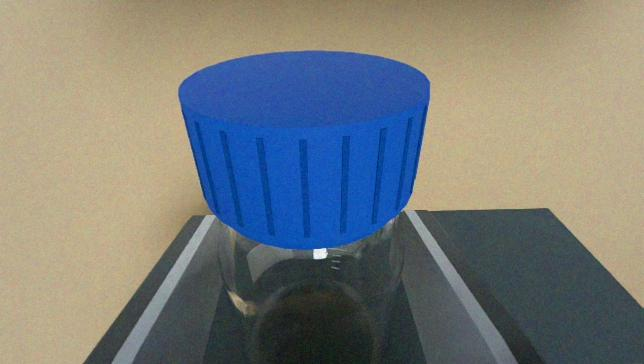

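Scene clock: 33.63 s.
Joint torques (N m): left_arm=[-21.09 14.15 6.06 -10.9 -0.06 -2.33 0.54] | right_arm=[-11.46 -14.1 -1.37 -3.04 -0.08 -1.6 -0.03]
External joint torques (N m): left_arm=[-2.23 2.16 1.58 -1.91 -0.24 -0.3 0.53] | right_arm=[-0.68 -1.34 -0.4 -0.12 -0.07 0.37 -0.02]
Wrist force (N): left_arm=[0.9 -6.6 0.5] | right_arm=[2.2 4.4 0.5]
Wrist torque (N m): left_arm=[0.16 0.10 -0.12] | right_arm=[-0.20 -0.06 -0.25]
Wrist force, peak (N): left_arm=[1.0 -7.2 -0.1] | right_arm=[3.3 5.4 0.9]
move: done
base_odometry: x=+3.345 y=+0.522 heading=+0.197
lidar_m: 0.47 0.49 0.69 1.28 2.07 3.02 5.37 3.03 2.46 1.75 0.67 0.49
base_status: not commanded
joint_positions: torso_squat_rad=+0.350 torso_shift_rad=+0.000 torso_pitch_rad=+0.000 torso_yaw_rad=+0.000 left_shoulder_pitch_rad=-0.523 left_shoulder_roll_rad=+0.530 left_shoulder_yaw_rad=+0.275 left_elbow_rad=-1.603 left_forearm_roll_rad=+0.546 left_wrist_pitch_rad=+0.740 left_hand_roll_rad=-1.657 left_gripper_m=+0.055 right_shoulder_pitch_rad=-0.450 right_shoulder_roll_rad=-0.596 right_shoulder_yaw_rad=-0.898 right_elbow_rad=-2.377 right_forearm_roll_rad=-0.878 right_wrist_pitch_rad=+1.543 right_hand_roll_rad=+1.579 right_gripper_m=+0.100 head_pan_rad=+0.000 head_tilt_rad=+0.250
joint_status: all done
wheel_motors_off: 0
motor_effort: left_wheel=+2(2) right_wheel=-2(3)
contact_limits: left_gripper_m 450 mA; right_gripper_m 450 mA
chest: x=-0.2280 y=-0.0002 z=+1.2475 quat_wxyz=(+1.000, +0.000, +0.000, +0.000) (m; base frame)
left_hand: x=+0.3815 y=+0.3780 z=+1.2552 quat_wxyz=(+0.521, +0.478, -0.478, -0.521) (m; base frame)
left_hand_status: reached (checked arc, planned for 0.8 s): 1 mm and 0.1 deg off.
right_hand: x=+0.1604 y=-0.4097 z=+1.4003 quat_wxyz=(+0.500, -0.501, -0.500, +0.499) (m; base frame)
pictures: none

Scene clock: 34.97 s.
Joint torques (N m): left_arm=[-11.52 9.85 5.28 -7.86 -0.26 -2.65 0.2] | right_arm=[-11.04 -13.91 -0.63 -2.6 -0.2 -1.68 0.01]
External joint torques (N m): left_arm=[-1.7 0.07 0.41 -1.17 -0.12 -0.63 0.19] | right_arm=[-0.26 -1.14 0.34 0.32 -0.19 0.29 0.01]
Wrist force (N): left_arm=[1.1 -6.6 0.3] | right_arm=[3.9 4.7 0.9]
Wrist torque (N m): left_arm=[0.14 0.14 -0.09] | right_arm=[-0.24 0.16 -0.29]
Wrist force, peak (N): left_arm=[2.9 -7.6 0.7] | right_arm=[3.7 5.1 0.8]
move: done
base_odometry: x=+3.345 y=+0.522 heading=+0.197
lidar_m: 0.47 0.50 0.69 1.28 2.07 3.03 5.36 3.02 2.47 1.75 0.68 0.49
base_status: not commanded
joint_positions: torso_squat_rad=+0.350 torso_shift_rad=+0.000 torso_pitch_rad=+0.000 torso_yaw_rad=+0.000 left_shoulder_pitch_rad=-0.035 left_shoulder_roll_rad=+0.515 left_shoulder_yaw_rad=+0.423 left_elbow_rad=-2.345 left_forearm_roll_rad=+0.575 left_wrist_pitch_rad=+0.983 left_hand_roll_rad=-1.454 left_gripper_m=+0.055 right_shoulder_pitch_rad=-0.450 right_shoulder_roll_rad=-0.596 right_shoulder_yaw_rad=-0.898 right_elbow_rad=-2.377 right_forearm_roll_rad=-0.878 right_wrist_pitch_rad=+1.543 right_hand_roll_rad=+1.579 right_gripper_m=+0.100 head_pan_rad=+0.000 head_tilt_rad=+0.250
joint_status: all done
wheel_motors_off: 0
motor_effort: left_wheel=+2(2) right_wheel=-3(4)
contact_limits: left_gripper_m 450 mA; right_gripper_m 450 mA
chest: x=-0.2280 y=-0.0002 z=+1.2475 quat_wxyz=(+1.000, +0.000, +0.000, +0.000) (m; base frame)
left_hand: x=+0.2200 y=+0.3600 z=+1.2588 quat_wxyz=(+0.521, +0.478, -0.478, -0.521) (m; base frame)
left_hand_status: reached (checked arc, planned for 1.0 s): 0 mm and 0.0 deg off.
right_hand: x=+0.1604 y=-0.4097 z=+1.4003 quat_wxyz=(+0.500, -0.501, -0.500, +0.499) (m; base frame)
pictures: left_wrist_camera
camera_calibration:
left_wrist_camera: T_world_to_cam=[[-0.0362997, -0.999339, -0.00203265, 0.369306], [-0.54254, 0.0214151, -0.839757, 1.19604], [0.839246, -0.0293802, -0.542958, 0.583717], [0, 0, 0, 1]] pos_world=[0.172423, 0.360598, 1.32207]

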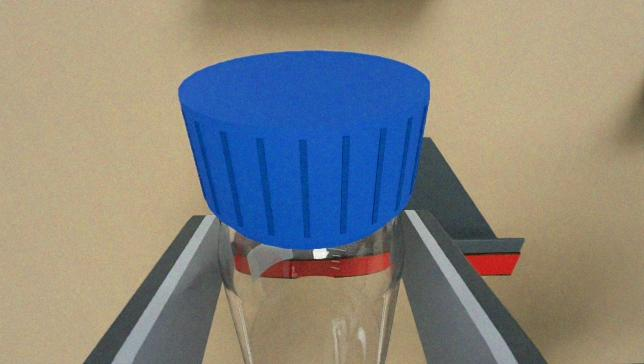

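{"method": "move", "body": {
  "target": {"side": "left", "x": 0.2, "y": 0.2, "z": 1.32, "quat_wxyz": [0.46344, 0.42467, -0.52544, -0.57342]}
}}

{"method": "move", "body": {
  "target": {"side": "left", "x": 0.228, "y": 0.048, "z": 1.357, "quat_wxyz": [0.36865, 0.3378, -0.58508, -0.63851]},
  "cameras": ["left_wrist_camera"]
}}

Scene clock: 36.37 s.
Joint torques (N m): left_arm=[-12.03 6.86 4.53 -4.2 -0.93 -2.51 -0.01] | right_arm=[-10.83 -14.12 -0.67 -2.95 -0.06 -1.8 -0.11]
External joint torques (N m): left_arm=[-0.06 0.72 0.13 -0.45 -0.21 -0.62 -0.03] | right_arm=[-0.05 -1.36 0.29 -0.04 -0.05 0.18 -0.11]
Wrist force (N): left_arm=[0.8 -6.6 0.4] | right_arm=[2.9 4.2 0.8]
Wrist torque (N m): left_arm=[0.16 0.08 -0.09] | right_arm=[-0.20 0.05 -0.32]
Wrist force, peak (N): left_arm=[-0.3 -8.1 -0.2] | right_arm=[3.8 4.9 -0.1]
move: done
base_odometry: x=+3.345 y=+0.522 heading=+0.197
lidar_m: 0.47 0.49 0.70 1.28 2.07 3.03 5.37 3.02 2.46 1.76 0.67 0.49
base_status: not commanded
joint_positions: torso_squat_rad=+0.350 torso_shift_rad=+0.000 torso_pitch_rad=+0.000 torso_yaw_rad=+0.000 left_shoulder_pitch_rad=-0.355 left_shoulder_roll_rad=+0.518 left_shoulder_yaw_rad=+0.105 left_elbow_rad=-2.590 left_forearm_roll_rad=+0.397 left_wrist_pitch_rad=+1.364 left_hand_roll_rad=-1.187 left_gripper_m=+0.055 right_shoulder_pitch_rad=-0.450 right_shoulder_roll_rad=-0.596 right_shoulder_yaw_rad=-0.898 right_elbow_rad=-2.377 right_forearm_roll_rad=-0.878 right_wrist_pitch_rad=+1.543 right_hand_roll_rad=+1.579 right_gripper_m=+0.100 head_pan_rad=+0.000 head_tilt_rad=+0.250
joint_status: all done
wheel_motors_off: 0
motor_effort: left_wheel=+1(2) right_wheel=-1(3)
contact_limits: left_gripper_m 450 mA; right_gripper_m 450 mA
chest: x=-0.2280 y=-0.0003 z=+1.2475 quat_wxyz=(+1.000, +0.000, +0.000, +0.000) (m; base frame)
left_hand: x=+0.1994 y=+0.2003 z=+1.3205 quat_wxyz=(+0.461, +0.424, -0.528, -0.573) (m; base frame)
left_hand_status: reached (checked arc, planned for 0.7 s): 1 mm and 0.4 deg off.
right_hand: x=+0.1604 y=-0.4097 z=+1.4003 quat_wxyz=(+0.500, -0.501, -0.500, +0.499) (m; base frame)
pictures: none

Scene clock: 37.83 s.
Joint torques (N m): left_arm=[-16.62 4.24 6.18 -3.89 -1.08 -2.29 0.49] | right_arm=[-10.84 -14.57 -1.36 -2.83 -0.03 -1.94 -0.16]
External joint torques (N m): left_arm=[-0.43 0.59 0.59 -0.2 -0.31 -0.43 0.48] | right_arm=[-0.06 -1.81 -0.4 0.09 -0.02 0.03 -0.15]
Wrist force (N): left_arm=[0.8 -6.5 0.4] | right_arm=[2.9 4.2 0.5]
Wrist torque (N m): left_arm=[0.13 0.09 -0.08] | right_arm=[-0.16 0.04 -0.34]
Wrist force, peak (N): left_arm=[0.0 -7.8 0.2] | right_arm=[4.1 4.7 0.8]
move: done
base_odometry: x=+3.345 y=+0.522 heading=+0.197
lidar_m: 0.47 0.50 0.69 1.28 2.07 3.03 5.36 3.03 2.46 1.76 0.67 0.49
base_status: not commanded
joint_positions: torso_squat_rad=+0.350 torso_shift_rad=+0.000 torso_pitch_rad=+0.000 torso_yaw_rad=+0.000 left_shoulder_pitch_rad=-0.739 left_shoulder_roll_rad=+0.404 left_shoulder_yaw_rad=-0.182 left_elbow_rad=-2.331 left_forearm_roll_rad=+0.413 left_wrist_pitch_rad=+1.338 left_hand_roll_rad=-1.153 left_gripper_m=+0.055 right_shoulder_pitch_rad=-0.450 right_shoulder_roll_rad=-0.596 right_shoulder_yaw_rad=-0.898 right_elbow_rad=-2.377 right_forearm_roll_rad=-0.878 right_wrist_pitch_rad=+1.543 right_hand_roll_rad=+1.579 right_gripper_m=+0.100 head_pan_rad=+0.000 head_tilt_rad=+0.250
joint_status: all done
wheel_motors_off: 0
motor_effort: left_wheel=+1(2) right_wheel=-2(3)
contact_limits: left_gripper_m 450 mA; right_gripper_m 450 mA
chest: x=-0.2280 y=-0.0002 z=+1.2475 quat_wxyz=(+1.000, +0.000, +0.000, +0.000) (m; base frame)
left_hand: x=+0.2276 y=+0.0480 z=+1.3570 quat_wxyz=(+0.368, +0.338, -0.585, -0.639) (m; base frame)
left_hand_status: reached (checked arc, planned for 0.7 s): 0 mm and 0.0 deg off.
right_hand: x=+0.1604 y=-0.4097 z=+1.4003 quat_wxyz=(+0.500, -0.501, -0.500, +0.499) (m; base frame)
pictures: left_wrist_camera
camera_calibration:
left_wrist_camera: T_world_to_cam=[[-0.531529, -0.847037, -0.00244117, 0.163918], [-0.458476, 0.290122, -0.840017, 1.25756], [0.712234, -0.445374, -0.542554, 0.669789], [0, 0, 0, 1]] pos_world=[0.186642, 0.0723064, 1.42017]

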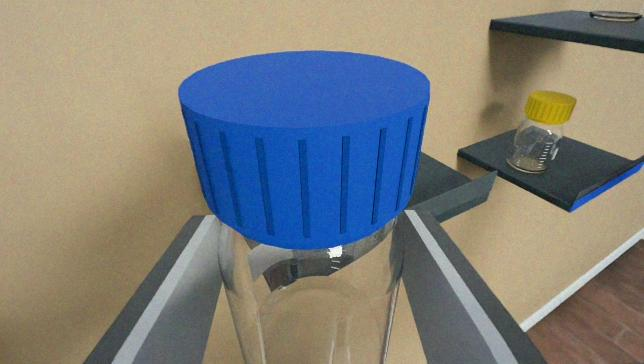

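{"method": "move", "body": {
  "target": {"side": "left", "x": 0.372, "y": -0.041, "z": 1.3555, "quat_wxyz": [0.36865, 0.3378, -0.58508, -0.63851]}
}}

{"method": "move", "body": {
  "target": {"side": "left", "x": 0.372, "y": -0.041, "z": 1.33, "quat_wxyz": [0.36865, 0.3378, -0.58508, -0.63851]},
  "min_time_s": 0.9,
  "cameras": ["head_camera"]
}}

Scene clock: 40.23 s.
Joint torques (N m): left_arm=[-23.12 5.69 5.07 -7.53 -0.61 -2.23 0.24] | right_arm=[-10.5 -14.55 -1.35 -2.92 -0.09 -1.81 -0.03]
External joint torques (N m): left_arm=[-0.72 1.42 -0.88 -0.15 -0.22 -0.29 0.23] | right_arm=[0.28 -1.79 -0.39 0 -0.08 0.17 -0.02]
Wrist force (N): left_arm=[1.0 -6.7 0.2] | right_arm=[2.9 4.5 0.9]
Wrist torque (N m): left_arm=[0.16 0.11 0.04] | right_arm=[-0.27 0.06 -0.32]
Wrist force, peak (N): left_arm=[0.6 -8.0 0.9] | right_arm=[4.0 4.8 0.9]
move: done
base_odometry: x=+3.345 y=+0.522 heading=+0.197
lidar_m: 0.47 0.50 0.69 1.28 2.07 3.03 5.37 3.02 2.46 1.76 0.67 0.49
base_status: not commanded
joint_positions: torso_squat_rad=+0.350 torso_shift_rad=+0.000 torso_pitch_rad=+0.000 torso_yaw_rad=+0.000 left_shoulder_pitch_rad=-1.073 left_shoulder_roll_rad=+0.204 left_shoulder_yaw_rad=-0.266 left_elbow_rad=-1.517 left_forearm_roll_rad=+0.318 left_wrist_pitch_rad=+0.906 left_hand_roll_rad=-1.274 left_gripper_m=+0.055 right_shoulder_pitch_rad=-0.450 right_shoulder_roll_rad=-0.596 right_shoulder_yaw_rad=-0.898 right_elbow_rad=-2.377 right_forearm_roll_rad=-0.878 right_wrist_pitch_rad=+1.543 right_hand_roll_rad=+1.579 right_gripper_m=+0.100 head_pan_rad=+0.000 head_tilt_rad=+0.250
joint_status: all done
wheel_motors_off: 0
motor_effort: left_wheel=+2(2) right_wheel=-2(3)
contact_limits: left_gripper_m 450 mA; right_gripper_m 450 mA
chest: x=-0.2280 y=-0.0002 z=+1.2475 quat_wxyz=(+1.000, +0.000, +0.000, +0.000) (m; base frame)
left_hand: x=+0.3716 y=-0.0409 z=+1.3557 quat_wxyz=(+0.369, +0.338, -0.585, -0.638) (m; base frame)
left_hand_status: reached (checked arc, planned for 1.0 s): 0 mm and 0.0 deg off.
right_hand: x=+0.1604 y=-0.4097 z=+1.4003 quat_wxyz=(+0.500, -0.501, -0.500, +0.499) (m; base frame)
pictures: none

Scene clock: 41.47 s.
Joint torques (N m): left_arm=[-23.11 3.16 4.14 -9.64 -0.79 -2.57 0] | right_arm=[-10.64 -14.19 -0.71 -2.74 -0.25 -1.9 -0.02]
External joint torques (N m): left_arm=[-0.95 -0.5 -1.73 -1.9 -0.42 -0.63 -0.01] | right_arm=[0.14 -1.43 0.25 0.17 -0.24 0.07 -0.01]
Wrist force (N): left_arm=[1.0 -6.6 0.1] | right_arm=[3.1 4.2 0.4]
Wrist torque (N m): left_arm=[0.15 0.11 0.04] | right_arm=[-0.24 0.07 -0.27]
Wrist force, peak (N): left_arm=[0.9 -7.0 0.2] | right_arm=[3.6 4.9 1.1]
move: done
base_odometry: x=+3.345 y=+0.522 heading=+0.197
lidar_m: 0.47 0.49 0.69 1.29 2.07 3.02 5.37 3.03 2.46 1.75 0.67 0.49
base_status: not commanded
joint_positions: torso_squat_rad=+0.350 torso_shift_rad=+0.000 torso_pitch_rad=+0.000 torso_yaw_rad=+0.000 left_shoulder_pitch_rad=-1.012 left_shoulder_roll_rad=+0.194 left_shoulder_yaw_rad=-0.287 left_elbow_rad=-1.528 left_forearm_roll_rad=+0.295 left_wrist_pitch_rad=+0.863 left_hand_roll_rad=-1.277 left_gripper_m=+0.055 right_shoulder_pitch_rad=-0.450 right_shoulder_roll_rad=-0.596 right_shoulder_yaw_rad=-0.898 right_elbow_rad=-2.377 right_forearm_roll_rad=-0.878 right_wrist_pitch_rad=+1.543 right_hand_roll_rad=+1.579 right_gripper_m=+0.100 head_pan_rad=+0.000 head_tilt_rad=+0.250
joint_status: all done
wheel_motors_off: 0
motor_effort: left_wheel=+2(2) right_wheel=-3(4)
contact_limits: left_gripper_m 450 mA; right_gripper_m 450 mA
chest: x=-0.2280 y=-0.0002 z=+1.2475 quat_wxyz=(+1.000, +0.000, +0.000, +0.000) (m; base frame)
left_hand: x=+0.3718 y=-0.0411 z=+1.3306 quat_wxyz=(+0.369, +0.337, -0.585, -0.639) (m; base frame)
left_hand_status: reached (checked arc, planned for 0.9 s): 1 mm and 0.1 deg off.
right_hand: x=+0.1604 y=-0.4097 z=+1.4003 quat_wxyz=(+0.500, -0.501, -0.500, +0.499) (m; base frame)
pictures: head_camera
camera_calibration:
head_camera: T_world_to_cam=[[-0.0303266, -0.999322, 0.0208889, -0.0319848], [-0.211989, -0.0139926, -0.977172, 1.42931], [0.976801, -0.0340625, -0.211421, 0.450274], [0, 0, 0, 1]] pos_world=[-0.1378, 0.00337413, 1.49255]

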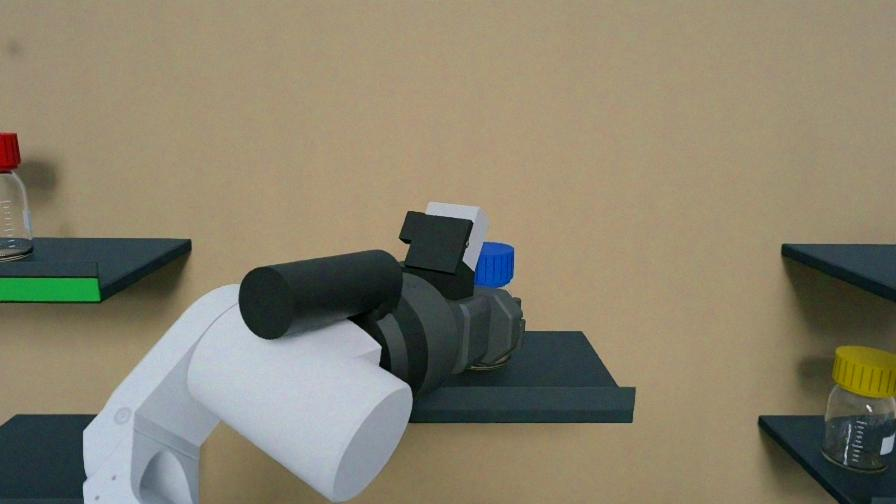

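{"method": "move", "body": {
  "target": {"side": "left", "x": 0.372, "y": -0.041, "z": 1.3268, "quat_wxyz": [0.36865, 0.3378, -0.58508, -0.63851]},
  "min_time_s": 0.4
}}

Scene clock: 42.43 s.
Joint torques (N m): left_arm=[-22.22 3.09 3.57 -9 -0.36 -2.1 -0.06] | right_arm=[-10.65 -14.14 -0.46 -2.6 0.08 -1.78 0.06]
External joint torques (N m): left_arm=[-0.1 -0.47 -2.28 -1.2 0 -0.15 -0.08] | right_arm=[0.13 -1.38 0.5 0.31 0.09 0.19 0.07]
Wrist force (N): left_arm=[0.2 -4.3 0.2] | right_arm=[2.9 4.3 0.0]
Wrist torque (N m): left_arm=[0.18 0.15 0.02] | right_arm=[-0.21 0.07 -0.29]
Wrist force, peak (N): left_arm=[0.9 -7.0 0.2] | right_arm=[3.5 5.5 0.9]
move: done
base_odometry: x=+3.345 y=+0.522 heading=+0.197
lidar_m: 0.47 0.49 0.69 1.28 2.07 3.03 5.37 3.03 2.47 1.75 0.67 0.49
base_status: not commanded
joint_positions: torso_squat_rad=+0.350 torso_shift_rad=+0.000 torso_pitch_rad=+0.000 torso_yaw_rad=+0.000 left_shoulder_pitch_rad=-1.002 left_shoulder_roll_rad=+0.192 left_shoulder_yaw_rad=-0.289 left_elbow_rad=-1.529 left_forearm_roll_rad=+0.289 left_wrist_pitch_rad=+0.852 left_hand_roll_rad=-1.277 left_gripper_m=+0.055 right_shoulder_pitch_rad=-0.450 right_shoulder_roll_rad=-0.596 right_shoulder_yaw_rad=-0.898 right_elbow_rad=-2.377 right_forearm_roll_rad=-0.878 right_wrist_pitch_rad=+1.543 right_hand_roll_rad=+1.579 right_gripper_m=+0.100 head_pan_rad=+0.000 head_tilt_rad=+0.250
joint_status: all done
wheel_motors_off: 0
motor_effort: left_wheel=+2(2) right_wheel=-2(3)
contact_limits: left_gripper_m 450 mA; right_gripper_m 450 mA
chest: x=-0.2280 y=-0.0002 z=+1.2475 quat_wxyz=(+1.000, +0.000, +0.000, +0.000) (m; base frame)
left_hand: x=+0.3721 y=-0.0407 z=+1.3272 quat_wxyz=(+0.369, +0.338, -0.585, -0.638) (m; base frame)
left_hand_status: reached (checked arc, planned for 0.4 s): 1 mm and 0.0 deg off.
right_hand: x=+0.1604 y=-0.4097 z=+1.4003 quat_wxyz=(+0.500, -0.501, -0.500, +0.499) (m; base frame)
pictures: none

{"method": "move", "body": {
  "joints": {"left_gripper_m": 0.1}
}}

{"method": "move", "body": {
  "target": {"side": "left", "x": 0.24, "y": 0.037, "z": 1.336, "quat_wxyz": [0.36865, 0.3378, -0.58508, -0.63851]},
  "cameras": ["left_wrist_camera"]
}}

{"method": "move", "body": {
  "target": {"side": "left", "x": 0.19, "y": 0.21, "z": 1.39, "quat_wxyz": [0.46344, 0.42467, -0.52544, -0.57342]}
}}

{"method": "move", "body": {
  "target": {"side": "left", "x": 0.22, "y": 0.37, "z": 1.428, "quat_wxyz": [0.52134, 0.47772, -0.47772, -0.52134]},
  "cameras": ["head_camera", "left_wrist_camera"]
}}

Scene clock: 44.30 s.
Joint torques (N m): left_arm=[-22.08 3.13 3.41 -9.14 -0.49 -2.08 0.05] | right_arm=[-11.16 -13.99 -1.09 -2.68 -0.09 -1.65 -0.2]
External joint torques (N m): left_arm=[0.04 -0.43 -2.45 -1.34 -0.13 -0.13 0.04] | right_arm=[-0.38 -1.23 -0.13 0.23 -0.08 0.32 -0.19]
Wrist force (N): left_arm=[1.1 -5.1 0.3] | right_arm=[3.6 4.9 1.2]
Wrist torque (N m): left_arm=[0.18 0.12 0.04] | right_arm=[-0.26 0.12 -0.32]
Wrist force, peak (N): left_arm=[0.8 -5.5 0.7] | right_arm=[4.0 5.6 0.6]
move: done
base_odometry: x=+3.345 y=+0.522 heading=+0.197
lidar_m: 0.47 0.49 0.70 1.28 2.06 3.03 5.37 3.02 2.46 1.75 0.68 0.49
base_status: not commanded
joint_positions: torso_squat_rad=+0.350 torso_shift_rad=+0.000 torso_pitch_rad=+0.000 torso_yaw_rad=+0.000 left_shoulder_pitch_rad=-1.002 left_shoulder_roll_rad=+0.192 left_shoulder_yaw_rad=-0.289 left_elbow_rad=-1.529 left_forearm_roll_rad=+0.289 left_wrist_pitch_rad=+0.852 left_hand_roll_rad=-1.277 left_gripper_m=+0.100 right_shoulder_pitch_rad=-0.450 right_shoulder_roll_rad=-0.596 right_shoulder_yaw_rad=-0.898 right_elbow_rad=-2.377 right_forearm_roll_rad=-0.878 right_wrist_pitch_rad=+1.543 right_hand_roll_rad=+1.579 right_gripper_m=+0.100 head_pan_rad=+0.000 head_tilt_rad=+0.250
joint_status: all done
wheel_motors_off: 0
motor_effort: left_wheel=+2(2) right_wheel=-3(4)
contact_limits: left_gripper_m 450 mA; right_gripper_m 450 mA
chest: x=-0.2280 y=-0.0002 z=+1.2475 quat_wxyz=(+1.000, +0.000, +0.000, +0.000) (m; base frame)
left_hand: x=+0.3721 y=-0.0407 z=+1.3272 quat_wxyz=(+0.369, +0.338, -0.585, -0.638) (m; base frame)
right_hand: x=+0.1604 y=-0.4097 z=+1.4003 quat_wxyz=(+0.500, -0.501, -0.500, +0.499) (m; base frame)
pictures: none

Scene clock: 45.93 s.
Joint torques (N m): left_arm=[-17.71 4.01 6.3 -5.13 -0.74 -2.18 0.44] | right_arm=[-10.61 -13.92 -0.74 -2.56 -0.09 -1.86 0.09]
External joint torques (N m): left_arm=[-1.37 0.98 0.63 -0.46 -0.04 -0.31 0.43] | right_arm=[0.17 -1.16 0.22 0.35 -0.08 0.11 0.1]
Wrist force (N): left_arm=[0.7 -5.2 0.4] | right_arm=[3.0 4.6 0.3]
Wrist torque (N m): left_arm=[0.20 0.08 -0.09] | right_arm=[-0.28 0.08 -0.29]
Wrist force, peak (N): left_arm=[0.5 -6.5 0.9] | right_arm=[3.9 5.0 0.9]
move: done
base_odometry: x=+3.345 y=+0.522 heading=+0.197
lidar_m: 0.47 0.50 0.69 1.28 2.07 3.03 5.37 3.02 2.46 1.76 0.67 0.49
base_status: not commanded
joint_positions: torso_squat_rad=+0.350 torso_shift_rad=+0.000 torso_pitch_rad=+0.000 torso_yaw_rad=+0.000 left_shoulder_pitch_rad=-0.695 left_shoulder_roll_rad=+0.374 left_shoulder_yaw_rad=-0.236 left_elbow_rad=-2.281 left_forearm_roll_rad=+0.352 left_wrist_pitch_rad=+1.253 left_hand_roll_rad=-1.172 left_gripper_m=+0.100 right_shoulder_pitch_rad=-0.450 right_shoulder_roll_rad=-0.596 right_shoulder_yaw_rad=-0.898 right_elbow_rad=-2.377 right_forearm_roll_rad=-0.878 right_wrist_pitch_rad=+1.543 right_hand_roll_rad=+1.579 right_gripper_m=+0.100 head_pan_rad=+0.000 head_tilt_rad=+0.250
joint_status: all done
wheel_motors_off: 0
motor_effort: left_wheel=+2(2) right_wheel=-3(3)
contact_limits: left_gripper_m 450 mA; right_gripper_m 450 mA
chest: x=-0.2280 y=-0.0002 z=+1.2475 quat_wxyz=(+1.000, +0.000, +0.000, +0.000) (m; base frame)
left_hand: x=+0.2399 y=+0.0370 z=+1.3360 quat_wxyz=(+0.369, +0.338, -0.585, -0.639) (m; base frame)
left_hand_status: reached (checked arc, planned for 1.0 s): 0 mm and 0.0 deg off.
right_hand: x=+0.1604 y=-0.4097 z=+1.4003 quat_wxyz=(+0.500, -0.501, -0.500, +0.499) (m; base frame)
pictures: left_wrist_camera
camera_calibration:
left_wrist_camera: T_world_to_cam=[[-0.531203, -0.847242, -0.0020954, 0.160519], [-0.45873, 0.289692, -0.840027, 1.24891], [0.712313, -0.445264, -0.542541, 0.64458], [0, 0, 0, 1]] pos_world=[0.199041, 0.0612053, 1.39917]

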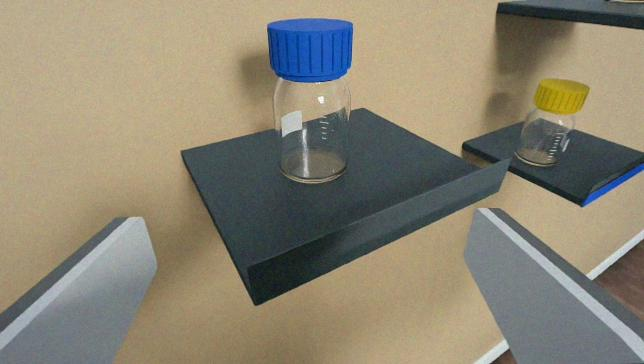

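Scene clock: 47.20 s.
Joint torques (N m): left_arm=[-14.03 8.03 2.96 -1.2 -0.95 -2.27 0.48] | right_arm=[-10.57 -13.68 -0.69 -2.77 -0.02 -1.69 -0.06]
External joint torques (N m): left_arm=[-0.49 0.77 -1.05 -0.35 -0.08 -0.43 0.47] | right_arm=[0.21 -0.91 0.28 0.14 -0.01 0.29 -0.05]
Wrist force (N): left_arm=[0.8 -5.0 0.7] | right_arm=[3.7 4.3 1.2]
Wrist torque (N m): left_arm=[0.16 0.11 -0.09] | right_arm=[-0.24 0.11 -0.34]
Wrist force, peak (N): left_arm=[1.5 -5.7 -0.1] | right_arm=[3.3 5.3 0.7]
move: done
base_odometry: x=+3.345 y=+0.522 heading=+0.197
lidar_m: 0.47 0.50 0.69 1.28 2.07 3.02 5.37 3.03 2.46 1.76 0.67 0.49
base_status: not commanded
joint_positions: torso_squat_rad=+0.350 torso_shift_rad=+0.000 torso_pitch_rad=+0.000 torso_yaw_rad=+0.000 left_shoulder_pitch_rad=-0.651 left_shoulder_roll_rad=+0.594 left_shoulder_yaw_rad=+0.229 left_elbow_rad=-2.563 left_forearm_roll_rad=+0.550 left_wrist_pitch_rad=+1.645 left_hand_roll_rad=-1.128 left_gripper_m=+0.100 right_shoulder_pitch_rad=-0.450 right_shoulder_roll_rad=-0.596 right_shoulder_yaw_rad=-0.898 right_elbow_rad=-2.377 right_forearm_roll_rad=-0.878 right_wrist_pitch_rad=+1.543 right_hand_roll_rad=+1.579 right_gripper_m=+0.100 head_pan_rad=+0.000 head_tilt_rad=+0.250
joint_status: all done
wheel_motors_off: 0
motor_effort: left_wheel=+1(2) right_wheel=-3(3)
contact_limits: left_gripper_m 450 mA; right_gripper_m 450 mA
chest: x=-0.2280 y=-0.0002 z=+1.2475 quat_wxyz=(+1.000, +0.000, +0.000, +0.000) (m; base frame)
left_hand: x=+0.1892 y=+0.2098 z=+1.3907 quat_wxyz=(+0.464, +0.428, -0.526, -0.570) (m; base frame)
left_hand_status: reached (checked arc, planned for 0.8 s): 1 mm and 0.5 deg off.
right_hand: x=+0.1604 y=-0.4097 z=+1.4003 quat_wxyz=(+0.500, -0.501, -0.500, +0.499) (m; base frame)
pictures: none

Scene clock: 48.53 s.
Joint torques (N m): left_arm=[-13.83 12.57 2.33 -2.52 -0.45 -2.14 0.41] | right_arm=[-11.38 -13.89 -0.68 -2.54 0.03 -1.8 -0.09]
External joint torques (N m): left_arm=[0.03 0.57 -0.99 -0.17 -0.07 -0.15 0.4] | right_arm=[-0.59 -1.12 0.29 0.37 0.04 0.17 -0.08]
Wrist force (N): left_arm=[0.7 -5.2 0.4] | right_arm=[3.1 5.2 1.1]
Wrist torque (N m): left_arm=[0.20 0.08 0.03] | right_arm=[-0.35 0.07 -0.28]
Wrist force, peak (N): left_arm=[1.7 -5.6 0.7] | right_arm=[3.0 5.8 0.9]
move: done
base_odometry: x=+3.345 y=+0.522 heading=+0.197
lidar_m: 0.47 0.49 0.69 1.28 2.07 3.03 5.37 3.02 2.46 1.75 0.67 0.49
base_status: not commanded
joint_positions: torso_squat_rad=+0.350 torso_shift_rad=+0.000 torso_pitch_rad=+0.000 torso_yaw_rad=+0.000 left_shoulder_pitch_rad=-0.628 left_shoulder_roll_rad=+0.757 left_shoulder_yaw_rad=+0.570 left_elbow_rad=-2.229 left_forearm_roll_rad=+0.706 left_wrist_pitch_rad=+1.545 left_hand_roll_rad=-1.372 left_gripper_m=+0.100 right_shoulder_pitch_rad=-0.450 right_shoulder_roll_rad=-0.596 right_shoulder_yaw_rad=-0.898 right_elbow_rad=-2.377 right_forearm_roll_rad=-0.878 right_wrist_pitch_rad=+1.543 right_hand_roll_rad=+1.579 right_gripper_m=+0.100 head_pan_rad=+0.000 head_tilt_rad=+0.250
joint_status: all done
wheel_motors_off: 0
motor_effort: left_wheel=+1(2) right_wheel=-3(3)
contact_limits: left_gripper_m 450 mA; right_gripper_m 450 mA
chest: x=-0.2280 y=-0.0002 z=+1.2475 quat_wxyz=(+1.000, +0.000, +0.000, +0.000) (m; base frame)
left_hand: x=+0.2197 y=+0.3700 z=+1.4282 quat_wxyz=(+0.521, +0.478, -0.478, -0.521) (m; base frame)
left_hand_status: reached (checked arc, planned for 0.7 s): 0 mm and 0.1 deg off.
right_hand: x=+0.1604 y=-0.4097 z=+1.4003 quat_wxyz=(+0.500, -0.501, -0.500, +0.499) (m; base frame)
pictures: head_camera, left_wrist_camera
camera_calibration:
head_camera: T_world_to_cam=[[-0.0302285, -0.999325, 0.0208635, -0.0319336], [-0.211871, -0.0139926, -0.977197, 1.42937], [0.97683, -0.0339596, -0.211305, 0.450105], [0, 0, 0, 1]] pos_world=[-0.137801, 0.00337391, 1.49255]
left_wrist_camera: T_world_to_cam=[[-0.0351992, -0.999379, -0.00149366, 0.378549], [-0.541148, 0.0203163, -0.840682, 1.33933], [0.84019, -0.028783, -0.541528, 0.673743], [0, 0, 0, 1]] pos_world=[0.17203, 0.370496, 1.49137]

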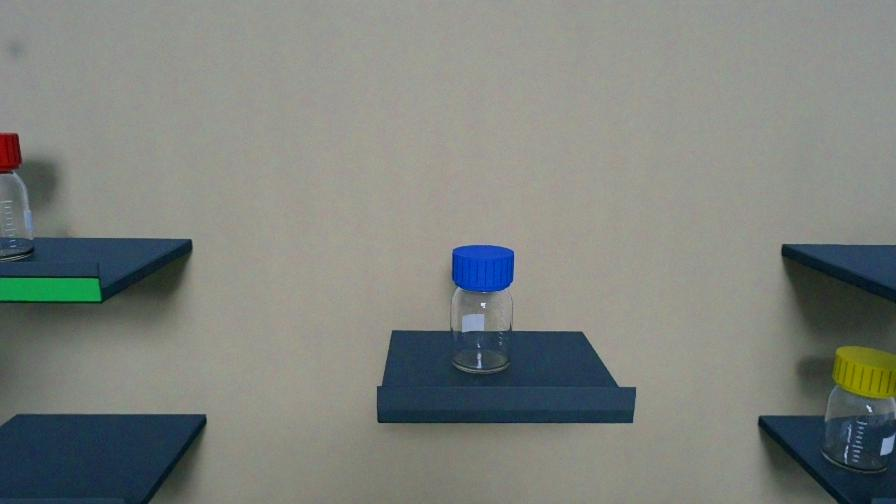

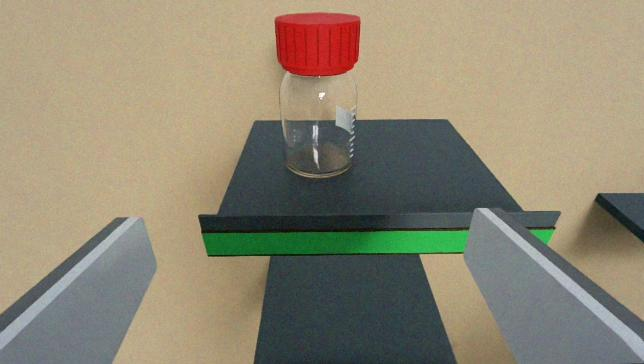

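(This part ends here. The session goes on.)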